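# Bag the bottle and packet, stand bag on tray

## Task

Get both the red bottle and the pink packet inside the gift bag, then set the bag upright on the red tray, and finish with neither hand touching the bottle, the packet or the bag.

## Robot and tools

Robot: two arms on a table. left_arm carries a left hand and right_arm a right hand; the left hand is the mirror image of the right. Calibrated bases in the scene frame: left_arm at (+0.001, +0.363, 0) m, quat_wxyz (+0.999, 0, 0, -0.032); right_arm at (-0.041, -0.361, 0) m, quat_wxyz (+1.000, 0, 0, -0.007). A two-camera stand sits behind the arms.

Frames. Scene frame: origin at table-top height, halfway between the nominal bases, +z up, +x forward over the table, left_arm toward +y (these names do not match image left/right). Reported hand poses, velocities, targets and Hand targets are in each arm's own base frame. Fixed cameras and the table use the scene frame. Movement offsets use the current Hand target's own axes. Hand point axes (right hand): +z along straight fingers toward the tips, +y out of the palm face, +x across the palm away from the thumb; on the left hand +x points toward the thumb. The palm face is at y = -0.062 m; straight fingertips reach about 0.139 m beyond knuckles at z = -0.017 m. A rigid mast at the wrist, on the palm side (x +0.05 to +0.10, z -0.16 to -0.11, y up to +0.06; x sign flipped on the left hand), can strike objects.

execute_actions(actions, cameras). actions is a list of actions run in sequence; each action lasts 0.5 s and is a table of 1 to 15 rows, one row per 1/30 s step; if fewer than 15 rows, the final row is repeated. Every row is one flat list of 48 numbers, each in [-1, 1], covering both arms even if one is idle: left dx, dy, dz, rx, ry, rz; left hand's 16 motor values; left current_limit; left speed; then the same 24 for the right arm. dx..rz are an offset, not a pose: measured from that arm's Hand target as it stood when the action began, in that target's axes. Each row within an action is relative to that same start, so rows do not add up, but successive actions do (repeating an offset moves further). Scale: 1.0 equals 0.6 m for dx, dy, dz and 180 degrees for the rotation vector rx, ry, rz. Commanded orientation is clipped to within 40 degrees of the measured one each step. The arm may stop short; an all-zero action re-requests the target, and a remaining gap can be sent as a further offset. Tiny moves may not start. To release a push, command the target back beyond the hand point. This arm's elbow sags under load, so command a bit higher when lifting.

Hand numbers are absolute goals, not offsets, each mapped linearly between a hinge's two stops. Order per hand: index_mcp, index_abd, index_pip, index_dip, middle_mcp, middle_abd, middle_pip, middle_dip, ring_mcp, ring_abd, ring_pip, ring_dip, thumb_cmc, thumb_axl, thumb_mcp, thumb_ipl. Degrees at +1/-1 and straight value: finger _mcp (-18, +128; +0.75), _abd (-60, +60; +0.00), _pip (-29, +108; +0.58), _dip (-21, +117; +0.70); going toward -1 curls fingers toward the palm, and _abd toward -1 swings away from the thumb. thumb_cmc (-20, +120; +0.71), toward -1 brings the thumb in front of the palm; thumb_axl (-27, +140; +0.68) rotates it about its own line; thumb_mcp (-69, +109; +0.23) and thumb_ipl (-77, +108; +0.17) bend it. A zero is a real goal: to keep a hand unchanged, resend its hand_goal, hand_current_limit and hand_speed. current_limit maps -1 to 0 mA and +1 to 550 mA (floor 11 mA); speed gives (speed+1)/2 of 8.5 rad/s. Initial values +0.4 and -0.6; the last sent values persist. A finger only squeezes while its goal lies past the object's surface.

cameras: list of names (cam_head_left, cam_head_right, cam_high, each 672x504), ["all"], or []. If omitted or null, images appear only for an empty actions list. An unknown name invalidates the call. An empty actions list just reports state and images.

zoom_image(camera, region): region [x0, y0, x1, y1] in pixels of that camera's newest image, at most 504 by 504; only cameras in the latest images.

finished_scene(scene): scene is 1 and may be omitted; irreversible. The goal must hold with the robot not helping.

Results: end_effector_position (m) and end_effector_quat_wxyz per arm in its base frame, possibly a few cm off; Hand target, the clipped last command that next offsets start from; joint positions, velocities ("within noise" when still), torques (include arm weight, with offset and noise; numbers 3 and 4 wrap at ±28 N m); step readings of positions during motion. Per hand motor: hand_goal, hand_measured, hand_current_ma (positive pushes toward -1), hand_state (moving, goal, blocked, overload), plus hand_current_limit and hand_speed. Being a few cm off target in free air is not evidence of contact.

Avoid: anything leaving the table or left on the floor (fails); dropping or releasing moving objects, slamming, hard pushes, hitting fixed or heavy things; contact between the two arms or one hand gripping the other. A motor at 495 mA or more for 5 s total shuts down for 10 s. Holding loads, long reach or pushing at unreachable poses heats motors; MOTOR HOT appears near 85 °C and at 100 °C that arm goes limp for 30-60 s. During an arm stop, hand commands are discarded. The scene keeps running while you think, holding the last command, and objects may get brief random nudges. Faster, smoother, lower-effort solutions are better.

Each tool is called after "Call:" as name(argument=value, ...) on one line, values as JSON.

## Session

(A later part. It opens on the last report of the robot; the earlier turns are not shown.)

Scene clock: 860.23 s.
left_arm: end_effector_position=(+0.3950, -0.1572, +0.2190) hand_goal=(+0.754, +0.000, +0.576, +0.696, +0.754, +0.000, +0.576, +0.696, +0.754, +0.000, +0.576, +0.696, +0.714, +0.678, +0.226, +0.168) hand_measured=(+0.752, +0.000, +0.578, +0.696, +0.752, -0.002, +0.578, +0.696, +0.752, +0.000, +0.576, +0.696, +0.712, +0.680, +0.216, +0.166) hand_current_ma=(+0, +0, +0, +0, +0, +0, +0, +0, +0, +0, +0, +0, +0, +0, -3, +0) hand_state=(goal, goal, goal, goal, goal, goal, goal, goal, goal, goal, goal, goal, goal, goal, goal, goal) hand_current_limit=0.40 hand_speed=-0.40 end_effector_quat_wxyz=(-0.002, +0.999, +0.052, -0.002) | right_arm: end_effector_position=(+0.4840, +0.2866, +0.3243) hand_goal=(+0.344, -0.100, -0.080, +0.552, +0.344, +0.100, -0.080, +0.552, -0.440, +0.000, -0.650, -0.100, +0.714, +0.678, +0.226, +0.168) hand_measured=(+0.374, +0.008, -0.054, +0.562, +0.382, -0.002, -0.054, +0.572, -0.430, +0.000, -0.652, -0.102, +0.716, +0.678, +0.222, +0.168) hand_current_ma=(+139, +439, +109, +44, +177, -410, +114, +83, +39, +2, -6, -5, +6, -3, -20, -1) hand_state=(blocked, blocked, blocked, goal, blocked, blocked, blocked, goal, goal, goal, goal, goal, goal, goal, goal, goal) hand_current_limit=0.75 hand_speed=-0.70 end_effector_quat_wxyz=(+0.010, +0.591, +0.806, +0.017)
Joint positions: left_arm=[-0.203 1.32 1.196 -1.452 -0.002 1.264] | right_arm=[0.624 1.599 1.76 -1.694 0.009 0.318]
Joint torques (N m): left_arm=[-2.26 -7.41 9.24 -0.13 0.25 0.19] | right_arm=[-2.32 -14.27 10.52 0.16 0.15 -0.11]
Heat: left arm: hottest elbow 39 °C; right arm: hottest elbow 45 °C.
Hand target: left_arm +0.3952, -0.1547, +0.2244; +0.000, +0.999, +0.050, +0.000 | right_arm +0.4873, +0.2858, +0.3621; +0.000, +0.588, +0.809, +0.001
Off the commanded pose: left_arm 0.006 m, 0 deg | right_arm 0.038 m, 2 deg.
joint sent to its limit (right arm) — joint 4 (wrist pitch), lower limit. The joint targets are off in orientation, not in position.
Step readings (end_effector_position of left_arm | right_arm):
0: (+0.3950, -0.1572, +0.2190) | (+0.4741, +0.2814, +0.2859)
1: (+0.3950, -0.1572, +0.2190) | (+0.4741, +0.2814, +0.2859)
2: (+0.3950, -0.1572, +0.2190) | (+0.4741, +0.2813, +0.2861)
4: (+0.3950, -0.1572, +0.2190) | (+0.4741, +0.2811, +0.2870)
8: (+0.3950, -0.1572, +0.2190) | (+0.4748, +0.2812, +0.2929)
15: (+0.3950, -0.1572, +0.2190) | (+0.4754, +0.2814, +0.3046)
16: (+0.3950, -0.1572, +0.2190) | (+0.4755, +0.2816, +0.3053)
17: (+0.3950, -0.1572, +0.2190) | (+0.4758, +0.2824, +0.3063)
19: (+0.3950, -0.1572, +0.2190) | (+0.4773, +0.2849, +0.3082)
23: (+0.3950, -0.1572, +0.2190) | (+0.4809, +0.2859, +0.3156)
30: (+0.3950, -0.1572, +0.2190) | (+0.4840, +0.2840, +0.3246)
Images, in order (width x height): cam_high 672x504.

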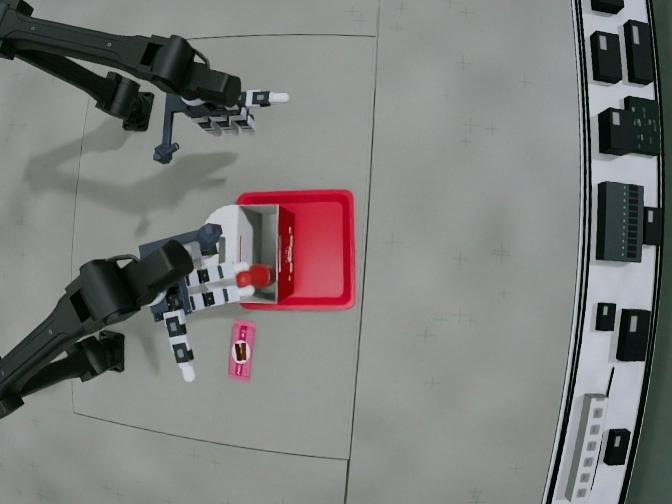

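Call:
execute_actions(actions=[[[0,0,0,0,0,0,0.754,0,0.576,0.696,0.754,0,0.576,0.696,0.754,0,0.576,0.696,0.714,0.678,0.226,0.168,0.4,-0.4,-0.012,0.005,0.015,0,0,-0.12,0.344,-0.1,-0.081,0.551,0.344,0.1,-0.081,0.551,-0.44,0,-0.65,-0.1,0.714,0.678,0.226,0.168,0.75,-0.7]]], cameras=["cam_high"])

Call:
zoom_image(camera="cam_high", region=[190, 190, 310, 310])

Scene clock: 872.43 s.
left_arm: end_effector_position=(+0.3950, -0.1572, +0.2190) hand_goal=(+0.754, +0.000, +0.576, +0.696, +0.754, +0.000, +0.576, +0.696, +0.754, +0.000, +0.576, +0.696, +0.714, +0.678, +0.226, +0.168) hand_measured=(+0.752, +0.000, +0.578, +0.696, +0.752, -0.002, +0.578, +0.696, +0.752, +0.000, +0.576, +0.696, +0.712, +0.680, +0.216, +0.166) hand_current_ma=(+0, +0, +0, +0, +0, +0, +0, +0, +0, +0, +0, +0, +0, +0, -3, +0) hand_state=(goal, goal, goal, goal, goal, goal, goal, goal, goal, goal, goal, goal, goal, goal, goal, goal) hand_current_limit=0.40 hand_speed=-0.40 end_effector_quat_wxyz=(-0.002, +0.999, +0.052, -0.002) | right_arm: end_effector_position=(+0.4981, +0.2828, +0.3280) hand_goal=(+0.344, -0.100, -0.080, +0.552, +0.344, +0.100, -0.080, +0.552, -0.440, +0.000, -0.650, -0.100, +0.714, +0.678, +0.226, +0.168) hand_measured=(+0.380, +0.008, -0.050, +0.564, +0.388, -0.002, -0.050, +0.570, -0.430, +0.000, -0.652, -0.102, +0.716, +0.678, +0.222, +0.168) hand_current_ma=(+164, +439, +128, +49, +203, -410, +129, +73, +39, +2, -6, -5, +5, -3, -20, -1) hand_state=(blocked, blocked, blocked, goal, blocked, blocked, blocked, goal, goal, goal, goal, goal, goal, goal, goal, goal) hand_current_limit=0.75 hand_speed=-0.70 end_effector_quat_wxyz=(+0.013, +0.433, +0.901, +0.018)
Joint positions: left_arm=[-0.203 1.32 1.196 -1.452 -0.002 1.264] | right_arm=[0.536 1.592 1.76 -1.694 0.002 -0.139]
Joint torques (N m): left_arm=[-2.26 -7.41 9.24 -0.12 0.26 0.2] | right_arm=[-1.9 -15.27 7.9 0.31 -0.01 -0.13]
Heat: left arm: hottest elbow 39 °C; right arm: hottest elbow 45 °C.
Hand target: left_arm +0.3952, -0.1547, +0.2244; +0.000, +0.999, +0.050, +0.000 | right_arm +0.4924, +0.2797, +0.3531; +0.000, +0.426, +0.905, +0.001
Off the commanded pose: left_arm 0.006 m, 0 deg | right_arm 0.026 m, 3 deg.
joint sent to its limit (right arm) — joint 4 (wrist pitch), lower limit. The joint targets are off in orientation, not in position.
Step readings (end_effector_position of left_arm | right_arm):
0: (+0.3950, -0.1572, +0.2190) | (+0.4840, +0.2866, +0.3243)
1: (+0.3950, -0.1572, +0.2190) | (+0.4841, +0.2869, +0.3243)
2: (+0.3950, -0.1572, +0.2190) | (+0.4845, +0.2880, +0.3244)
4: (+0.3950, -0.1572, +0.2190) | (+0.4867, +0.2898, +0.3249)
8: (+0.3950, -0.1572, +0.2190) | (+0.4943, +0.2841, +0.3266)
15: (+0.3950, -0.1572, +0.2190) | (+0.5005, +0.2772, +0.3281)
Images, in order (width x height): cam_high 672x504.

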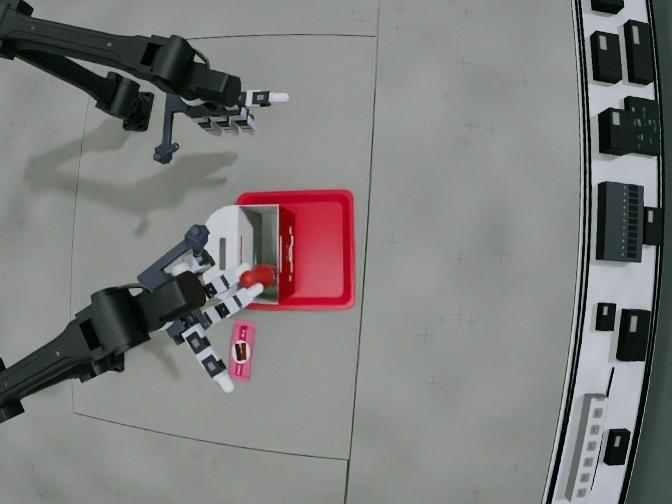

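Scaled by 4.200 from the camera's 672x504 image, which has a finer 960x720 frame.

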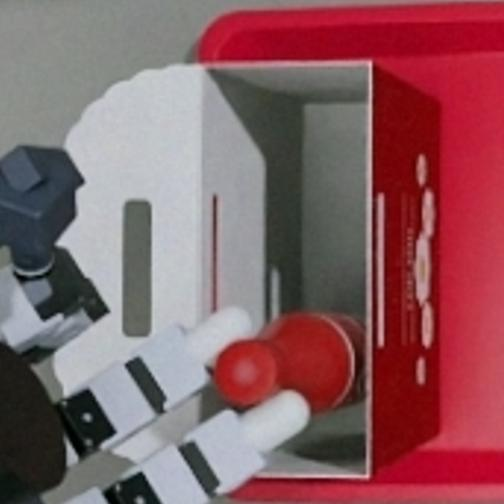

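Call:
execute_actions(actions=[[[0,0,0,0,0,0,0.754,0,0.576,0.696,0.754,0,0.576,0.696,0.754,0,0.576,0.696,0.714,0.678,0.226,0.168,0.4,-0.4,-0.01,-0.02,0,0,0,-0.13,0.344,-0.1,-0.081,0.551,0.344,0.1,-0.081,0.551,-0.44,0,-0.65,-0.1,0.714,0.678,0.226,0.168,0.75,-0.7]]], cameras=["cam_high"])

Call:
zoom_image(camera="cam_high", region=[190, 190, 310, 310])

Scene clock: 880.37 s.
left_arm: end_effector_position=(+0.3950, -0.1572, +0.2190) hand_goal=(+0.754, +0.000, +0.576, +0.696, +0.754, +0.000, +0.576, +0.696, +0.754, +0.000, +0.576, +0.696, +0.714, +0.678, +0.226, +0.168) hand_measured=(+0.752, +0.000, +0.578, +0.696, +0.752, -0.002, +0.578, +0.696, +0.752, +0.000, +0.576, +0.696, +0.712, +0.680, +0.216, +0.166) hand_current_ma=(+0, +0, +0, +0, +0, +0, +0, +0, +0, +0, +0, +0, +0, +0, -3, +0) hand_state=(goal, goal, goal, goal, goal, goal, goal, goal, goal, goal, goal, goal, goal, goal, goal, goal) hand_current_limit=0.40 hand_speed=-0.40 end_effector_quat_wxyz=(-0.002, +0.999, +0.052, -0.002) | right_arm: end_effector_position=(+0.4921, +0.2686, +0.3277) hand_goal=(+0.344, -0.100, -0.080, +0.552, +0.344, +0.100, -0.080, +0.552, -0.440, +0.000, -0.650, -0.100, +0.714, +0.678, +0.226, +0.168) hand_measured=(+0.380, +0.008, -0.050, +0.564, +0.384, -0.002, -0.050, +0.566, -0.430, +0.000, -0.652, -0.102, +0.716, +0.678, +0.222, +0.168) hand_current_ma=(+164, +439, +130, +49, +191, -410, +127, +62, +39, +2, -6, -5, +5, -3, -20, -1) hand_state=(blocked, blocked, blocked, goal, blocked, blocked, blocked, goal, goal, goal, goal, goal, goal, goal, goal, goal) hand_current_limit=0.75 hand_speed=-0.70 end_effector_quat_wxyz=(+0.015, +0.242, +0.970, +0.013)
Joint positions: left_arm=[-0.203 1.32 1.196 -1.452 -0.002 1.264] | right_arm=[0.442 1.575 1.74 -1.695 -0.002 -0.64]
Joint torques (N m): left_arm=[-2.26 -7.41 9.24 -0.1 0.26 0.2] | right_arm=[-1.73 -14.27 8.36 0.36 -0.26 -0.05]
Heat: left arm: hottest elbow 39 °C; right arm: hottest elbow 44 °C.
Hand target: left_arm +0.3952, -0.1547, +0.2244; +0.000, +0.999, +0.050, +0.000 | right_arm +0.4870, +0.2674, +0.3531; +0.001, +0.233, +0.972, +0.001
Off the commanded pose: left_arm 0.006 m, 0 deg | right_arm 0.026 m, 2 deg.
joint sent to its limit (right arm) — joint 4 (wrist pitch), lower limit. The joint targets are off in orientation, not in position.
Step readings (end_effector_position of left_arm | right_arm):
0: (+0.3950, -0.1572, +0.2190) | (+0.4981, +0.2829, +0.3280)
1: (+0.3950, -0.1572, +0.2190) | (+0.4980, +0.2831, +0.3280)
2: (+0.3950, -0.1572, +0.2190) | (+0.4974, +0.2839, +0.3279)
4: (+0.3950, -0.1572, +0.2190) | (+0.4952, +0.2838, +0.3270)
8: (+0.3950, -0.1572, +0.2190) | (+0.4953, +0.2728, +0.3266)
15: (+0.3950, -0.1572, +0.2190) | (+0.4967, +0.2635, +0.3276)
Images, in order (width x height): cam_high 672x504.

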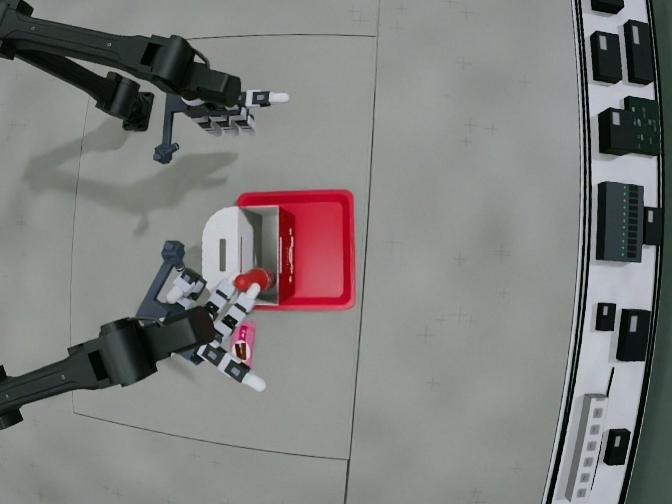

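Scaled by 4.200 from the camera's 672x504 image, which has a finer 960x720 frame.

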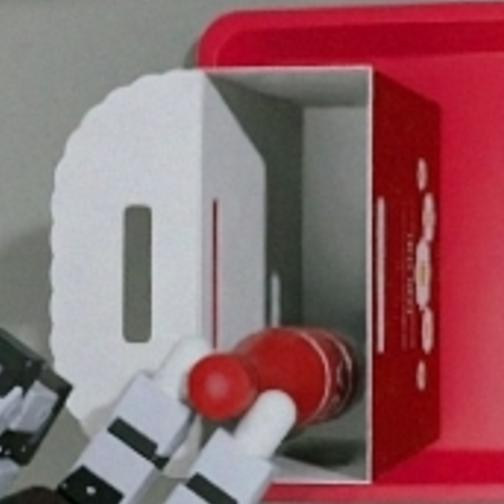

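Call:
execute_actions(actions=[[[0,0,0,0,0,0,0.754,0,0.576,0.696,0.754,0,0.576,0.696,0.754,0,0.576,0.696,0.714,0.678,0.226,0.168,0.4,-0.4,0.005,0.031,0,0,0,-0.15,0.344,-0.1,-0.081,0.551,0.344,0.1,-0.081,0.551,-0.44,0,-0.65,-0.1,0.714,0.678,0.226,0.168,0.75,-0.7]]], cameras=["all"])

Call:
zoom_image(camera="cam_high", region=[190, 190, 310, 310])

Call:
zoom_image(camera="cam_head_left", region=[240, 110, 380, 250])

Scene clock: 890.33 s.
left_arm: end_effector_position=(+0.3950, -0.1572, +0.2190) hand_goal=(+0.754, +0.000, +0.576, +0.696, +0.754, +0.000, +0.576, +0.696, +0.754, +0.000, +0.576, +0.696, +0.714, +0.678, +0.226, +0.168) hand_measured=(+0.752, +0.000, +0.578, +0.696, +0.752, -0.002, +0.578, +0.696, +0.752, +0.000, +0.576, +0.696, +0.712, +0.680, +0.216, +0.166) hand_current_ma=(+0, +0, +0, +0, +0, +0, +0, +0, +0, +0, +0, +0, +0, +0, -3, +0) hand_state=(goal, goal, goal, goal, goal, goal, goal, goal, goal, goal, goal, goal, goal, goal, goal, goal) hand_current_limit=0.40 hand_speed=-0.40 end_effector_quat_wxyz=(-0.002, +0.999, +0.052, -0.002) | right_arm: end_effector_position=(+0.4803, +0.2803, +0.3056) hand_goal=(+0.344, -0.100, -0.080, +0.552, +0.344, +0.100, -0.080, +0.552, -0.440, +0.000, -0.650, -0.100, +0.714, +0.678, +0.226, +0.168) hand_measured=(+0.376, +0.008, -0.052, +0.564, +0.384, -0.002, -0.050, +0.566, -0.430, +0.000, -0.652, -0.102, +0.716, +0.678, +0.222, +0.168) hand_current_ma=(+151, +439, +124, +49, +192, -410, +125, +58, +39, +2, -6, -5, +6, -3, -20, -1) hand_state=(blocked, blocked, blocked, goal, blocked, blocked, blocked, goal, goal, goal, goal, goal, goal, goal, goal, goal) hand_current_limit=0.75 hand_speed=-0.70 end_effector_quat_wxyz=(+0.002, +0.010, +1.000, +0.002)
Joint positions: left_arm=[-0.203 1.32 1.196 -1.452 -0.002 1.264] | right_arm=[0.406 1.641 1.77 -1.695 -0.003 -1.145]
Joint torques (N m): left_arm=[-2.32 -7.41 9.22 -0.12 0.25 0.2] | right_arm=[-1.73 -14.15 13.07 0.14 -0.57 -0.13]
Heat: left arm: hottest elbow 39 °C; right arm: hottest elbow 44 °C.
Hand target: left_arm +0.3952, -0.1547, +0.2244; +0.000, +0.999, +0.050, +0.000 | right_arm +0.4927, +0.2854, +0.3532; +0.001, +0.000, +1.000, +0.001
Off the commanded pose: left_arm 0.006 m, 0 deg | right_arm 0.049 m, 1 deg.
joint sent to its limit (right arm) — joint 4 (wrist pitch), lower limit. The joint targets are off in position and orientation.
Step readings (end_effector_position of left_arm | right_arm):
0: (+0.3950, -0.1572, +0.2190) | (+0.4921, +0.2686, +0.3277)
1: (+0.3950, -0.1572, +0.2190) | (+0.4917, +0.2690, +0.3277)
2: (+0.3950, -0.1572, +0.2190) | (+0.4903, +0.2699, +0.3276)
4: (+0.3950, -0.1572, +0.2190) | (+0.4863, +0.2721, +0.3261)
8: (+0.3950, -0.1572, +0.2190) | (+0.4827, +0.2736, +0.3192)
15: (+0.3950, -0.1572, +0.2190) | (+0.4834, +0.2773, +0.3034)

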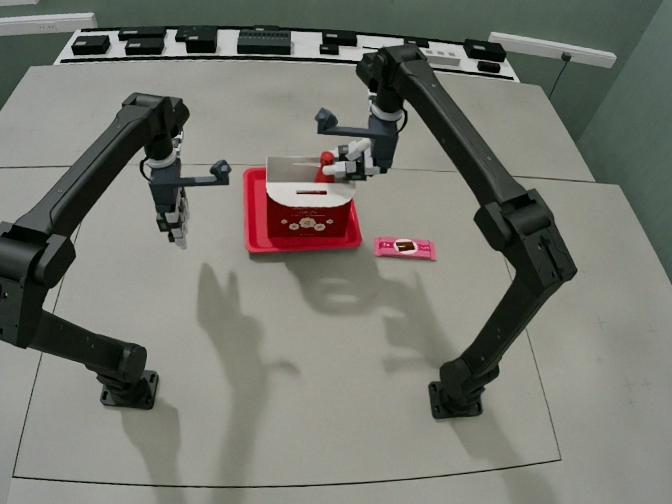

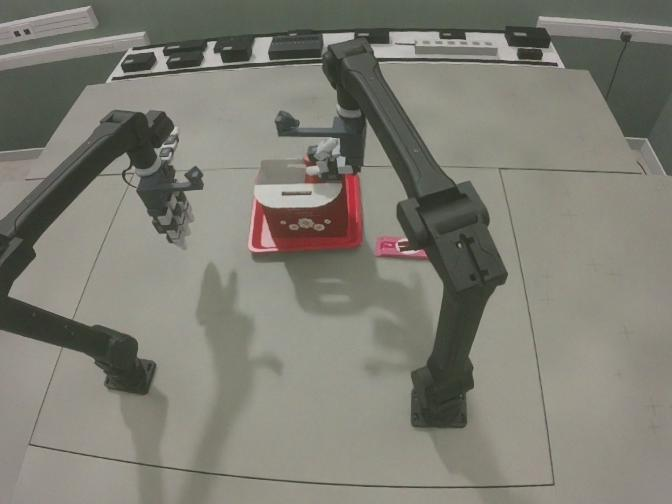

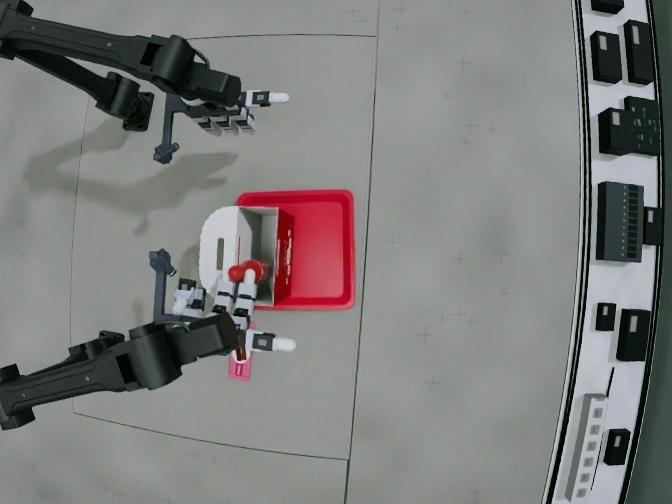

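Scaled by 4.200 from the camera's 672x504 image, which has a finer 960x720 frame.

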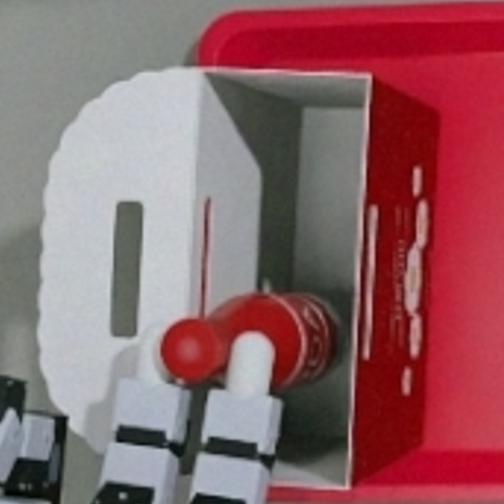

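Scaled by 3.600 from the camera's 672x504 image, which has a finer 960x720 frame.

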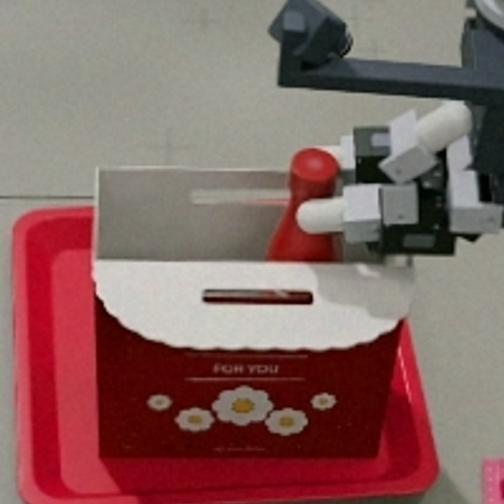

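Call:
execute_actions(actions=[[[0,0,0,0,0,0,0.754,0,0.576,0.696,0.754,0,0.576,0.696,0.754,0,0.576,0.696,0.714,0.678,0.226,0.168,0.4,-0.4,-0.02,0.022,0,0,0,0,0.344,-0.1,-0.081,0.551,0.344,0.1,-0.081,0.551,-0.44,0,-0.65,-0.1,0.714,0.678,0.226,0.168,0.75,-0.7]]], cameras=["all"])

Call:
zoom_image(camera="cam_high", region=[190, 190, 310, 310])

Scene clock: 895.90 s.
left_arm: end_effector_position=(+0.3950, -0.1572, +0.2190) hand_goal=(+0.754, +0.000, +0.576, +0.696, +0.754, +0.000, +0.576, +0.696, +0.754, +0.000, +0.576, +0.696, +0.714, +0.678, +0.226, +0.168) hand_measured=(+0.752, +0.000, +0.578, +0.696, +0.752, -0.002, +0.578, +0.696, +0.752, +0.000, +0.576, +0.696, +0.712, +0.680, +0.216, +0.166) hand_current_ma=(+0, +0, +0, +0, +0, +0, +0, +0, +0, +0, +0, +0, +0, +0, -3, +0) hand_state=(goal, goal, goal, goal, goal, goal, goal, goal, goal, goal, goal, goal, goal, goal, goal, goal) hand_current_limit=0.40 hand_speed=-0.40 end_effector_quat_wxyz=(-0.002, +0.999, +0.052, -0.002) | right_arm: end_effector_position=(+0.4939, +0.2872, +0.3099) hand_goal=(+0.344, -0.100, -0.080, +0.552, +0.344, +0.100, -0.080, +0.552, -0.440, +0.000, -0.650, -0.100, +0.714, +0.678, +0.226, +0.168) hand_measured=(+0.376, +0.008, -0.052, +0.564, +0.384, -0.002, -0.050, +0.566, -0.430, +0.000, -0.652, -0.102, +0.716, +0.678, +0.222, +0.168) hand_current_ma=(+152, +439, +123, +49, +190, -410, +125, +58, +39, +2, -6, -5, +5, -3, -20, -1) hand_state=(blocked, blocked, blocked, goal, blocked, blocked, blocked, goal, goal, goal, goal, goal, goal, goal, goal, goal) hand_current_limit=0.75 hand_speed=-0.70 end_effector_quat_wxyz=(+0.008, +0.010, +1.000, +0.008)
Joint positions: left_arm=[-0.203 1.32 1.196 -1.452 -0.002 1.264] | right_arm=[0.406 1.674 1.82 -1.695 -0.008 -1.146]
Joint torques (N m): left_arm=[-2.26 -7.41 9.22 -0.12 0.25 0.19] | right_arm=[-0.97 -14.15 13.15 0.17 -0.55 0.04]
Heat: left arm: hottest elbow 39 °C; right arm: hottest elbow 45 °C.
Hand target: left_arm +0.3952, -0.1547, +0.2244; +0.000, +0.999, +0.050, +0.000 | right_arm +0.5047, +0.2986, +0.3532; +0.001, +0.000, +1.000, +0.001
Off the commanded pose: left_arm 0.006 m, 0 deg | right_arm 0.046 m, 2 deg.
joint sent to its limit (right arm) — joint 4 (wrist pitch), lower limit. The joint targets are off in orientation, not in position.
Step readings (end_effector_position of left_arm | right_arm):
0: (+0.3950, -0.1572, +0.2190) | (+0.4802, +0.2803, +0.3056)
1: (+0.3950, -0.1572, +0.2190) | (+0.4802, +0.2804, +0.3057)
2: (+0.3950, -0.1572, +0.2190) | (+0.4807, +0.2806, +0.3063)
4: (+0.3950, -0.1572, +0.2190) | (+0.4834, +0.2821, +0.3082)
8: (+0.3950, -0.1572, +0.2190) | (+0.4904, +0.2855, +0.3128)
15: (+0.3950, -0.1572, +0.2190) | (+0.4937, +0.2870, +0.3109)

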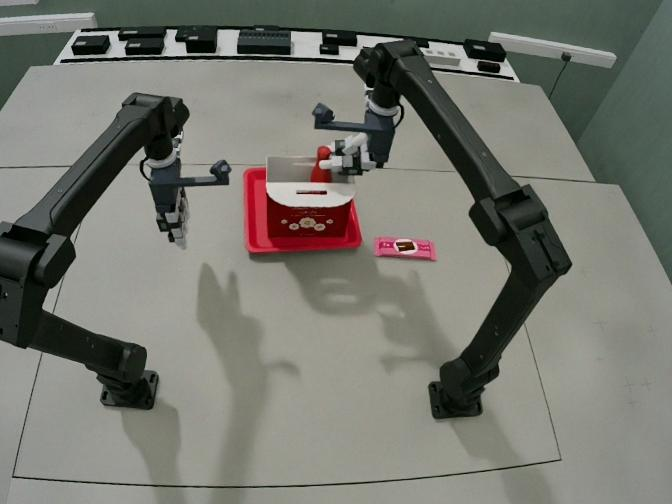

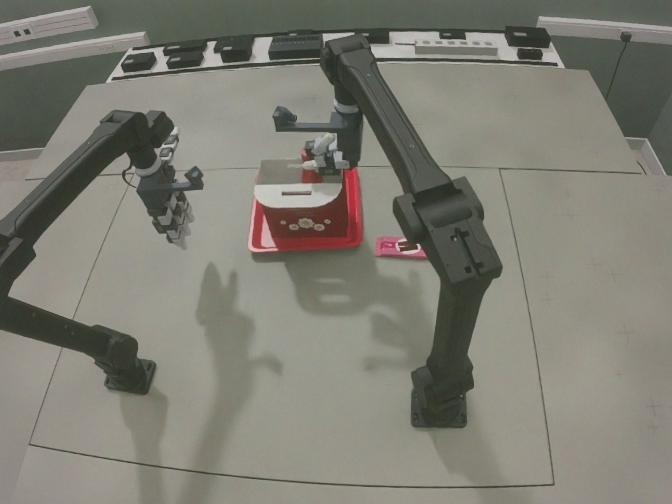

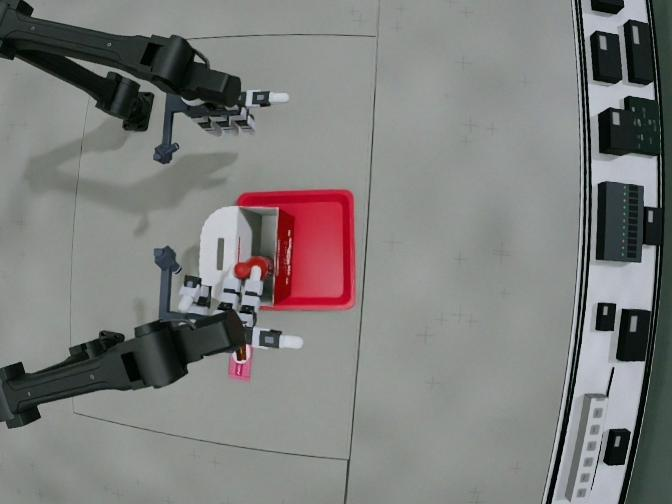

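Scaled by 4.200 from the camera's 672x504 image, which has a finer 960x720 frame.

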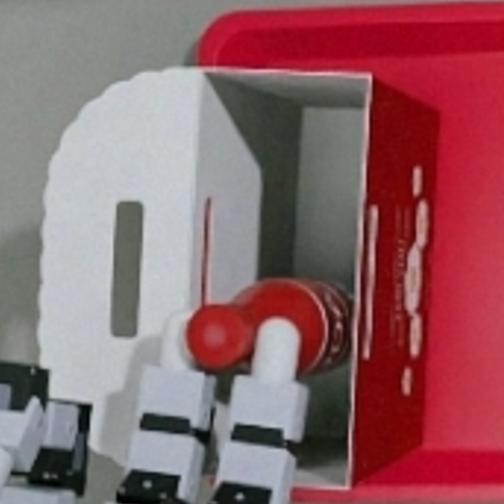

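Call:
execute_actions(actions=[[[0,0,0,0,0,0,0.754,0,0.576,0.696,0.754,0,0.576,0.696,0.754,0,0.576,0.696,0.714,0.678,0.226,0.168,0.4,-0.4,-0.005,0.03,0.06,0,0,0,0.344,-0.1,-0.081,0.551,0.344,0.1,-0.081,0.551,-0.44,0,-0.65,-0.1,0.714,0.678,0.226,0.168,0.75,-0.7]],[[0,0,0,0,0,0,0.754,0,0.576,0.696,0.754,0,0.576,0.696,0.754,0,0.576,0.696,0.714,0.678,0.226,0.168,0.4,-0.4,0,0,0.03,0,0,0,0.344,-0.1,-0.081,0.551,0.344,0.1,-0.081,0.551,-0.44,0,-0.65,-0.1,0.714,0.678,0.226,0.168,0.75,-0.7]]], cameras=["cam_high"])

Call:
zoom_image(camera="cam_high", region=[190, 190, 310, 310])

Scene clock: 903.97 s.
left_arm: end_effector_position=(+0.3950, -0.1572, +0.2190) hand_goal=(+0.754, +0.000, +0.576, +0.696, +0.754, +0.000, +0.576, +0.696, +0.754, +0.000, +0.576, +0.696, +0.714, +0.678, +0.226, +0.168) hand_measured=(+0.752, +0.000, +0.578, +0.696, +0.752, -0.002, +0.578, +0.696, +0.752, +0.000, +0.576, +0.696, +0.712, +0.680, +0.216, +0.166) hand_current_ma=(+0, +0, +0, +0, +0, +0, +0, +0, +0, +0, +0, +0, +0, +0, -3, +0) hand_state=(goal, goal, goal, goal, goal, goal, goal, goal, goal, goal, goal, goal, goal, goal, goal, goal) hand_current_limit=0.40 hand_speed=-0.40 end_effector_quat_wxyz=(-0.002, +0.999, +0.052, -0.002) | right_arm: end_effector_position=(+0.4976, +0.3092, +0.2695) hand_goal=(+0.344, -0.100, -0.080, +0.552, +0.344, +0.100, -0.080, +0.552, -0.440, +0.000, -0.650, -0.100, +0.714, +0.678, +0.226, +0.168) hand_measured=(+0.374, +0.008, -0.052, +0.564, +0.386, -0.002, -0.050, +0.566, -0.430, +0.000, -0.652, -0.102, +0.716, +0.678, +0.222, +0.168) hand_current_ma=(+138, +439, +121, +49, +197, -410, +127, +59, +39, +2, -6, -5, +5, -3, -20, -1) hand_state=(blocked, blocked, blocked, goal, blocked, blocked, blocked, goal, goal, goal, goal, goal, goal, goal, goal, goal) hand_current_limit=0.75 hand_speed=-0.70 end_effector_quat_wxyz=(-0.022, -0.003, +1.000, -0.011)
Joint positions: left_arm=[-0.203 1.32 1.196 -1.452 -0.002 1.264] | right_arm=[0.441 1.752 1.828 -1.695 0.001 -1.136]
Joint torques (N m): left_arm=[-2.26 -7.41 9.25 -0.12 0.26 0.19] | right_arm=[-1.26 -14.39 11.3 -0.13 -0.38 0.12]
Heat: left arm: hottest elbow 39 °C; right arm: hottest elbow 47 °C.
Hand target: left_arm +0.3952, -0.1547, +0.2244; +0.000, +0.999, +0.050, +0.000 | right_arm +0.5078, +0.3167, +0.2993; +0.001, +0.000, +1.000, +0.001
Off the commanded pose: left_arm 0.006 m, 0 deg | right_arm 0.032 m, 3 deg.
joint sent to its limit (right arm) — joint 4 (wrist pitch), lower limit. The joint targets still meet the commanded pose.
Step readings (end_effector_position of left_arm | right_arm):
0: (+0.3950, -0.1572, +0.2190) | (+0.4938, +0.2874, +0.3099)
1: (+0.3950, -0.1572, +0.2190) | (+0.4939, +0.2874, +0.3097)
2: (+0.3950, -0.1572, +0.2190) | (+0.4936, +0.2885, +0.3088)
4: (+0.3950, -0.1572, +0.2190) | (+0.4944, +0.2915, +0.3063)
8: (+0.3950, -0.1572, +0.2190) | (+0.4954, +0.3008, +0.2921)
15: (+0.3950, -0.1572, +0.2190) | (+0.4969, +0.3098, +0.2706)
16: (+0.3950, -0.1572, +0.2190) | (+0.4969, +0.3098, +0.2706)
17: (+0.3950, -0.1572, +0.2190) | (+0.4969, +0.3098, +0.2706)
19: (+0.3950, -0.1572, +0.2190) | (+0.4970, +0.3096, +0.2706)
23: (+0.3950, -0.1572, +0.2190) | (+0.4975, +0.3092, +0.2695)
30: (+0.3950, -0.1572, +0.2190) | (+0.4976, +0.3092, +0.2695)
Images, in order (width x height): cam_high 672x504.

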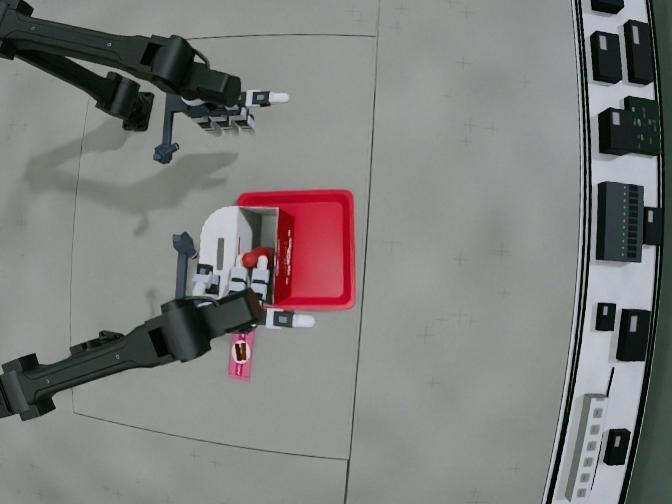

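Scaled by 4.200 from the camera's 672x504 image, which has a finer 960x720 frame.

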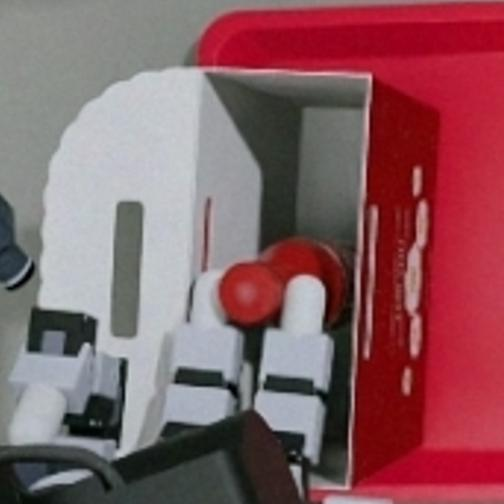

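Call:
execute_actions(actions=[[[0,0,0,0,0,0,0.754,0,0.576,0.696,0.754,0,0.576,0.696,0.754,0,0.576,0.696,0.714,0.678,0.226,0.168,0.4,-0.4,-0.004,0,0.045,0,0,0,0.344,-0.1,-0.081,0.551,0.344,0.1,-0.081,0.551,-0.44,0,-0.65,-0.1,0.714,0.678,0.226,0.168,0.75,-0.7]]], cameras=["all"])

Call:
zoom_image(camera="cam_high", region=[190, 190, 310, 310])

Call:
zoom_image(camera="cam_head_left", region=[240, 110, 380, 250])

Scene clock: 913.63 s.
left_arm: end_effector_position=(+0.3950, -0.1572, +0.2190) hand_goal=(+0.754, +0.000, +0.576, +0.696, +0.754, +0.000, +0.576, +0.696, +0.754, +0.000, +0.576, +0.696, +0.714, +0.678, +0.226, +0.168) hand_measured=(+0.752, +0.000, +0.578, +0.696, +0.752, -0.002, +0.578, +0.696, +0.752, +0.000, +0.576, +0.696, +0.712, +0.680, +0.216, +0.166) hand_current_ma=(+0, +0, +0, +0, +0, +0, +0, +0, +0, +0, +0, +0, +0, +0, -3, +0) hand_state=(goal, goal, goal, goal, goal, goal, goal, goal, goal, goal, goal, goal, goal, goal, goal, goal) hand_current_limit=0.40 hand_speed=-0.40 end_effector_quat_wxyz=(-0.002, +0.999, +0.052, -0.002) | right_arm: end_effector_position=(+0.5058, +0.3121, +0.2663) hand_goal=(+0.344, -0.100, -0.080, +0.552, +0.344, +0.100, -0.080, +0.552, -0.440, +0.000, -0.650, -0.100, +0.714, +0.678, +0.226, +0.168) hand_measured=(+0.374, +0.008, -0.052, +0.564, +0.386, -0.002, -0.050, +0.566, -0.430, +0.000, -0.652, -0.102, +0.716, +0.678, +0.222, +0.168) hand_current_ma=(+141, +439, +120, +49, +197, -410, +127, +59, +39, +2, -6, -5, +5, -3, -20, -1) hand_state=(blocked, blocked, blocked, goal, blocked, blocked, blocked, goal, goal, goal, goal, goal, goal, goal, goal, goal) hand_current_limit=0.75 hand_speed=-0.70 end_effector_quat_wxyz=(-0.011, -0.003, +1.000, -0.008)
Joint positions: left_arm=[-0.203 1.32 1.196 -1.452 -0.002 1.264] | right_arm=[0.441 1.76 1.828 -1.665 0.006 -1.135]
Joint torques (N m): left_arm=[-2.26 -7.41 9.24 -0.12 0.26 0.19] | right_arm=[-1.67 -15.09 7.62 0.95 -0.47 0.14]
Heat: left arm: hottest elbow 39 °C; right arm: hottest elbow 46 °C.
Hand target: left_arm +0.3952, -0.1547, +0.2244; +0.000, +0.999, +0.050, +0.000 | right_arm +0.5103, +0.3167, +0.2722; +0.001, +0.000, +1.000, +0.001
Off the commanded pose: left_arm 0.006 m, 0 deg | right_arm 0.009 m, 2 deg.
Step readings (end_effector_position of left_arm | right_arm):
0: (+0.3950, -0.1572, +0.2190) | (+0.4976, +0.3092, +0.2695)
1: (+0.3950, -0.1572, +0.2190) | (+0.4976, +0.3092, +0.2695)
2: (+0.3950, -0.1572, +0.2190) | (+0.4976, +0.3091, +0.2692)
4: (+0.3950, -0.1572, +0.2190) | (+0.4989, +0.3097, +0.2690)
8: (+0.3950, -0.1572, +0.2190) | (+0.5033, +0.3115, +0.2671)
15: (+0.3950, -0.1572, +0.2190) | (+0.5058, +0.3121, +0.2663)

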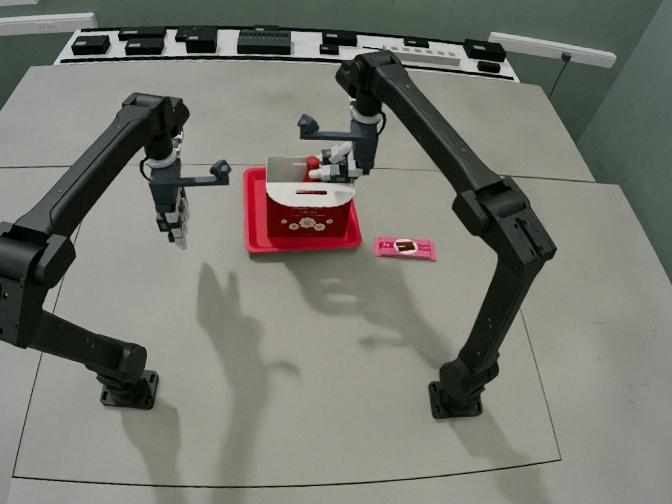

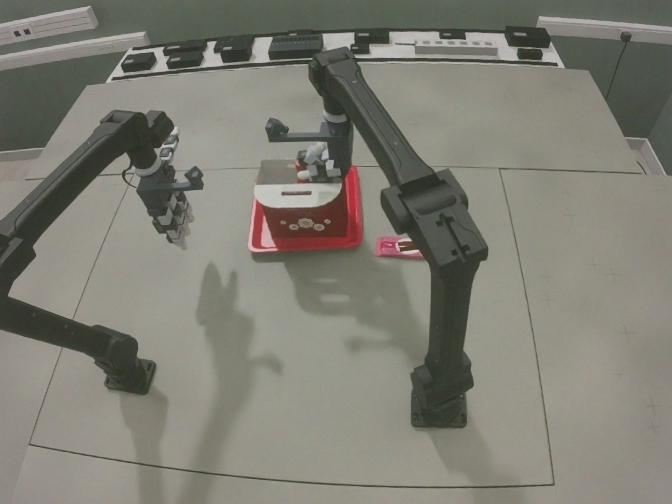

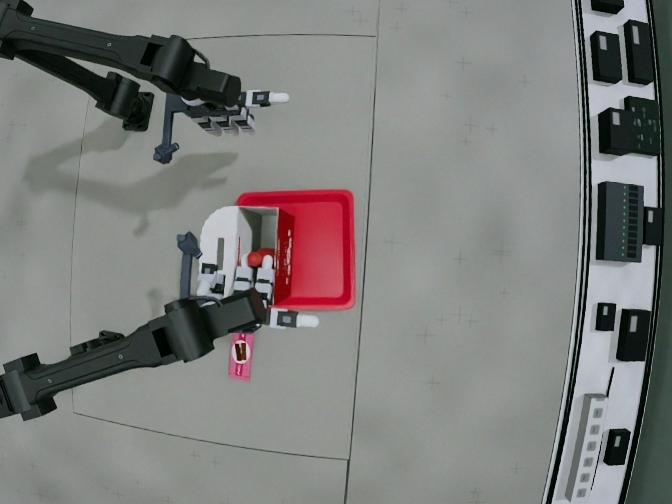

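Scaled by 4.200 from the camera's 672x504 image, which has a finer 960x720 frame.

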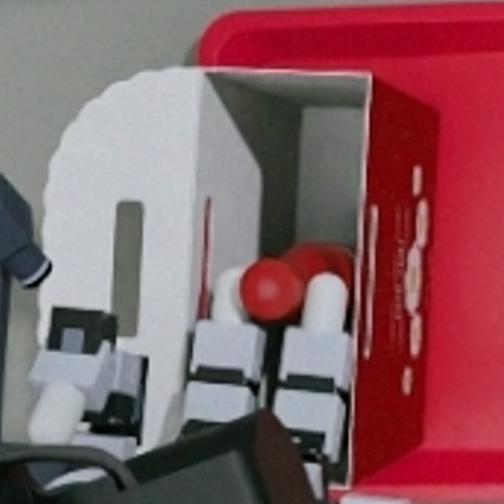

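Scaled by 3.600 from the camera's 672x504 image, which has a finer 960x720 frame.

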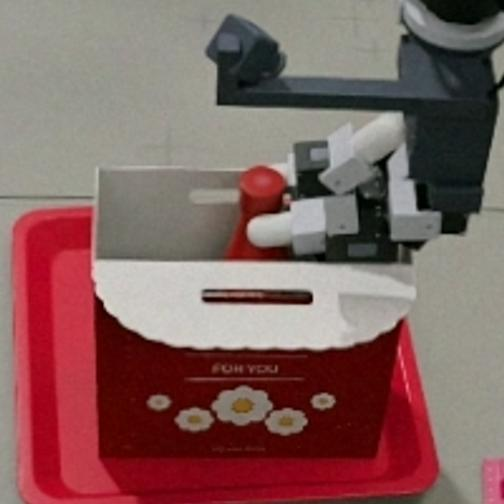

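Call:
execute_actions(actions=[[[0,0,0,0,0,0,0.754,0,0.576,0.696,0.754,0,0.576,0.696,0.754,0,0.576,0.696,0.714,0.678,0.226,0.168,0.4,-0.4,0.018,-0.005,0.03,0,0,0,0.344,-0.1,-0.081,0.551,0.344,0.1,-0.081,0.551,-0.44,0,-0.65,-0.1,0.714,0.678,0.226,0.168,0.75,-0.7]]], cameras=["all"])

Call:
zoom_image(camera="cam_high", region=[190, 190, 310, 310])

Call:
zoom_image(camera="cam_head_left", region=[240, 110, 380, 250])

Scene clock: 919.37 s.
left_arm: end_effector_position=(+0.3950, -0.1572, +0.2190) hand_goal=(+0.754, +0.000, +0.576, +0.696, +0.754, +0.000, +0.576, +0.696, +0.754, +0.000, +0.576, +0.696, +0.714, +0.678, +0.226, +0.168) hand_measured=(+0.752, +0.000, +0.578, +0.696, +0.752, -0.002, +0.578, +0.696, +0.752, +0.000, +0.576, +0.696, +0.712, +0.680, +0.216, +0.166) hand_current_ma=(+0, +0, +0, +0, +0, +0, +0, +0, +0, +0, +0, +0, +0, +0, -3, +0) hand_state=(goal, goal, goal, goal, goal, goal, goal, goal, goal, goal, goal, goal, goal, goal, goal, goal) hand_current_limit=0.40 hand_speed=-0.40 end_effector_quat_wxyz=(-0.002, +0.999, +0.052, -0.002) | right_arm: end_effector_position=(+0.5010, +0.3083, +0.2620) hand_goal=(+0.344, -0.100, -0.080, +0.552, +0.344, +0.100, -0.080, +0.552, -0.440, +0.000, -0.650, -0.100, +0.714, +0.678, +0.226, +0.168) hand_measured=(+0.378, +0.008, -0.052, +0.564, +0.390, -0.002, -0.050, +0.566, -0.430, +0.000, -0.652, -0.102, +0.716, +0.678, +0.222, +0.168) hand_current_ma=(+155, +439, +120, +49, +219, -410, +127, +59, +39, +2, -6, -5, +4, -3, -20, -1) hand_state=(blocked, blocked, blocked, goal, blocked, blocked, blocked, goal, goal, goal, goal, goal, goal, goal, goal, goal) hand_current_limit=0.75 hand_speed=-0.70 end_effector_quat_wxyz=(+0.004, -0.003, +1.000, -0.006)
Joint positions: left_arm=[-0.203 1.32 1.196 -1.452 -0.002 1.264] | right_arm=[0.441 1.722 1.763 -1.61 0.013 -1.135]
Joint torques (N m): left_arm=[-2.26 -7.41 9.21 -0.1 0.25 0.19] | right_arm=[-1.14 -13.8 5.61 1.39 -0.78 0.16]
Heat: left arm: hottest elbow 39 °C; right arm: hottest elbow 45 °C.
Hand target: left_arm +0.3952, -0.1547, +0.2244; +0.000, +0.999, +0.050, +0.000 | right_arm +0.4995, +0.3137, +0.2542; +0.001, +0.000, +1.000, +0.001
Off the commanded pose: left_arm 0.006 m, 0 deg | right_arm 0.010 m, 1 deg.
Step readings (end_effector_position of left_arm | right_arm):
0: (+0.3950, -0.1572, +0.2190) | (+0.5058, +0.3121, +0.2663)
1: (+0.3950, -0.1572, +0.2190) | (+0.5058, +0.3120, +0.2661)
2: (+0.3950, -0.1572, +0.2190) | (+0.5059, +0.3121, +0.2642)
4: (+0.3950, -0.1572, +0.2190) | (+0.5048, +0.3107, +0.2629)
8: (+0.3950, -0.1572, +0.2190) | (+0.5016, +0.3087, +0.2622)
15: (+0.3950, -0.1572, +0.2190) | (+0.5009, +0.3082, +0.2620)

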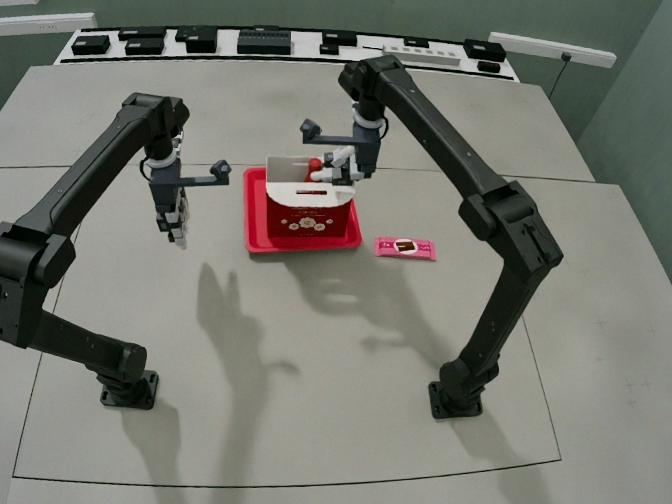

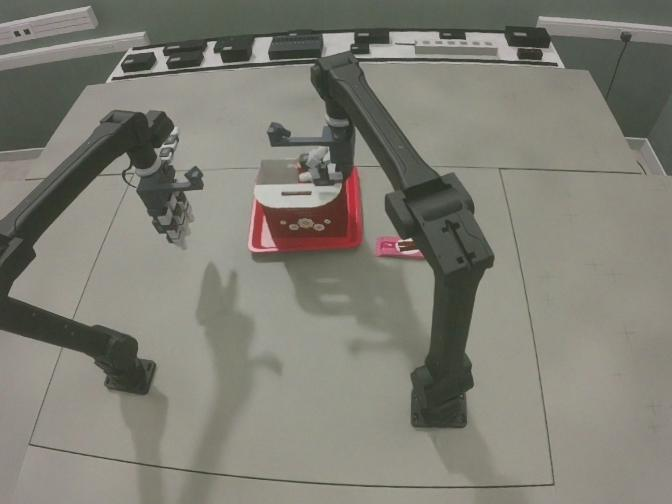

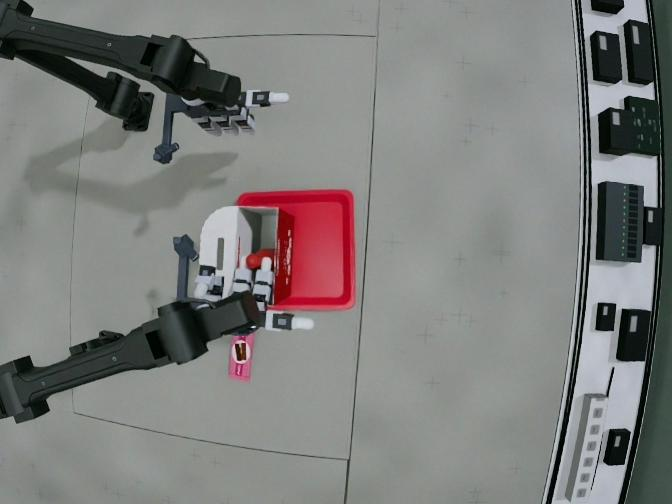

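Scaled by 4.200 from the camera's 672x504 image, which has a finer 960x720 frame.

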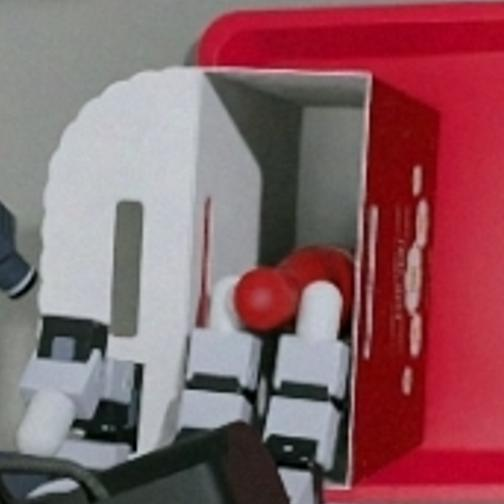

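Scaled by 3.600 from the camera's 672x504 image, which has a finer 960x720 frame.

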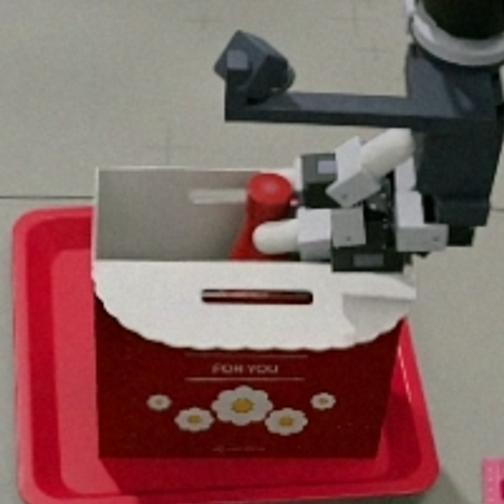

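Call:
execute_actions(actions=[[[0,0,0,0,0,0,0.754,0,0.576,0.696,0.754,0,0.576,0.696,0.754,0,0.576,0.696,0.714,0.678,0.226,0.168,0.4,-0.4,0.014,-0.005,0.025,0,0,0,0.344,-0.1,-0.081,0.551,0.344,0.1,-0.081,0.551,-0.44,0,-0.65,-0.1,0.714,0.678,0.226,0.168,0.75,-0.7]]], cameras=["all"])

Call:
zoom_image(camera="cam_high", region=[190, 190, 310, 310])

Call:
zoom_image(camera="cam_head_left", region=[240, 110, 380, 250])

Scene clock: 925.00 s.
left_arm: end_effector_position=(+0.3950, -0.1572, +0.2190) hand_goal=(+0.754, +0.000, +0.576, +0.696, +0.754, +0.000, +0.576, +0.696, +0.754, +0.000, +0.576, +0.696, +0.714, +0.678, +0.226, +0.168) hand_measured=(+0.752, +0.000, +0.578, +0.696, +0.752, -0.002, +0.578, +0.696, +0.752, +0.000, +0.576, +0.696, +0.712, +0.680, +0.216, +0.166) hand_current_ma=(+0, +0, +0, +0, +0, +0, +0, +0, +0, +0, +0, +0, +0, +0, -3, +0) hand_state=(goal, goal, goal, goal, goal, goal, goal, goal, goal, goal, goal, goal, goal, goal, goal, goal) hand_current_limit=0.40 hand_speed=-0.40 end_effector_quat_wxyz=(-0.002, +0.999, +0.052, -0.002) | right_arm: end_effector_position=(+0.4933, +0.3034, +0.2601) hand_goal=(+0.344, -0.100, -0.080, +0.552, +0.344, +0.100, -0.080, +0.552, -0.440, +0.000, -0.650, -0.100, +0.714, +0.678, +0.226, +0.168) hand_measured=(+0.382, +0.008, -0.048, +0.564, +0.394, -0.002, -0.052, +0.566, -0.430, +0.000, -0.652, -0.102, +0.716, +0.678, +0.222, +0.168) hand_current_ma=(+175, +439, +139, +53, +240, -410, +121, +59, +39, +2, -6, -5, +4, -3, -20, -1) hand_state=(blocked, blocked, blocked, goal, blocked, blocked, blocked, goal, goal, goal, goal, goal, goal, goal, goal, goal) hand_current_limit=0.75 hand_speed=-0.70 end_effector_quat_wxyz=(+0.016, -0.002, +1.000, -0.001)
Joint positions: left_arm=[-0.203 1.32 1.196 -1.452 -0.002 1.264] | right_arm=[0.44 1.68 1.699 -1.564 0.016 -1.134]
Joint torques (N m): left_arm=[-2.26 -7.47 9.22 -0.12 0.25 0.19] | right_arm=[-1.32 -12.34 5.23 1.33 -0.9 0.22]
Heat: left arm: hottest elbow 39 °C; right arm: hottest elbow 44 °C.
Hand target: left_arm +0.3952, -0.1547, +0.2244; +0.000, +0.999, +0.050, +0.000 | right_arm +0.4911, +0.3107, +0.2393; +0.001, +0.000, +1.000, +0.001
Off the commanded pose: left_arm 0.006 m, 0 deg | right_arm 0.022 m, 2 deg.
Step readings (end_effector_position of left_arm | right_arm):
0: (+0.3950, -0.1572, +0.2190) | (+0.5010, +0.3083, +0.2620)
1: (+0.3950, -0.1572, +0.2190) | (+0.5009, +0.3082, +0.2619)
2: (+0.3950, -0.1572, +0.2190) | (+0.5007, +0.3081, +0.2611)
4: (+0.3950, -0.1572, +0.2190) | (+0.4987, +0.3066, +0.2609)
8: (+0.3950, -0.1572, +0.2190) | (+0.4933, +0.3038, +0.2603)
15: (+0.3950, -0.1572, +0.2190) | (+0.4925, +0.3033, +0.2601)

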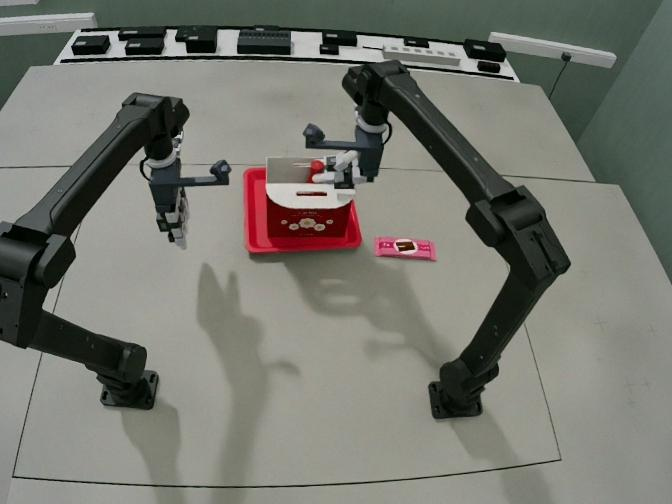

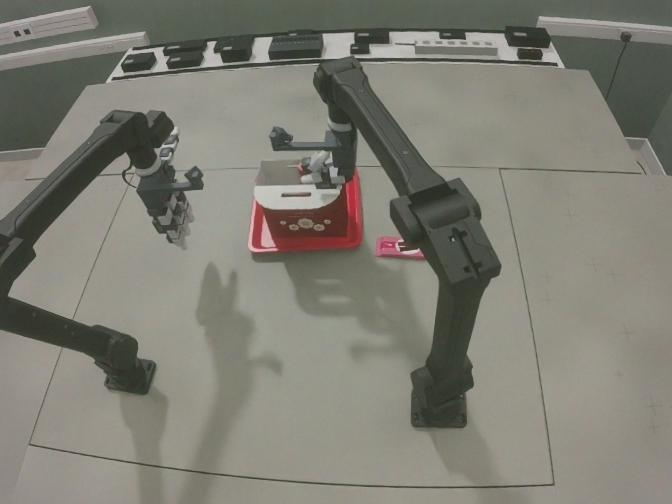

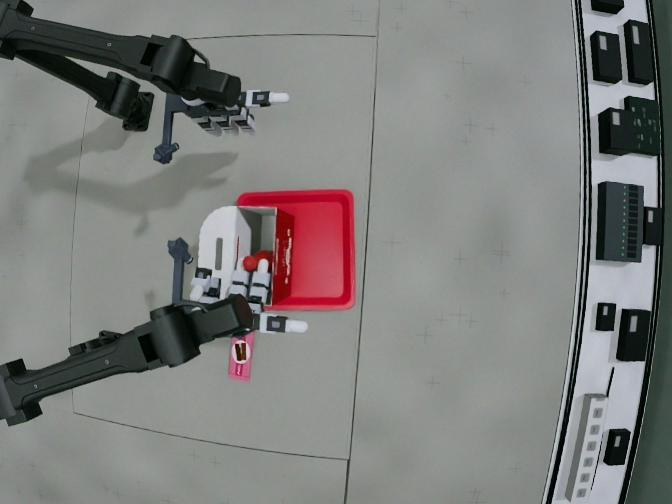

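Scaled by 4.200 from the camera's 672x504 image, which has a finer 960x720 frame.

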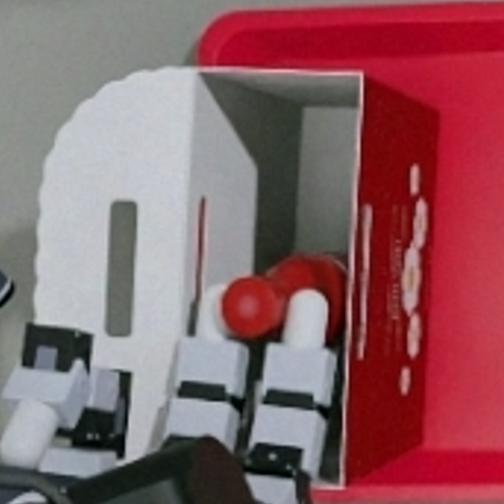

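Scaled by 3.600 from the camera's 672x504 image, which has a finer 960x720 frame.

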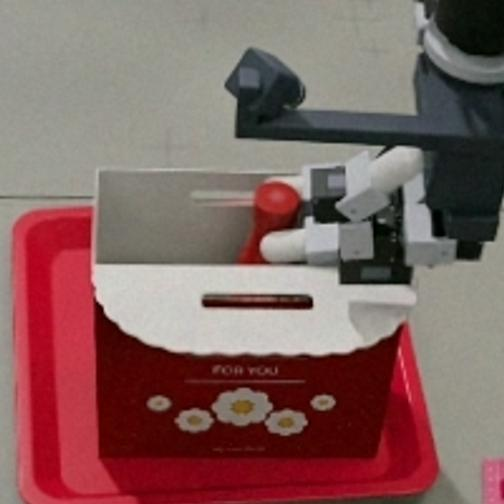

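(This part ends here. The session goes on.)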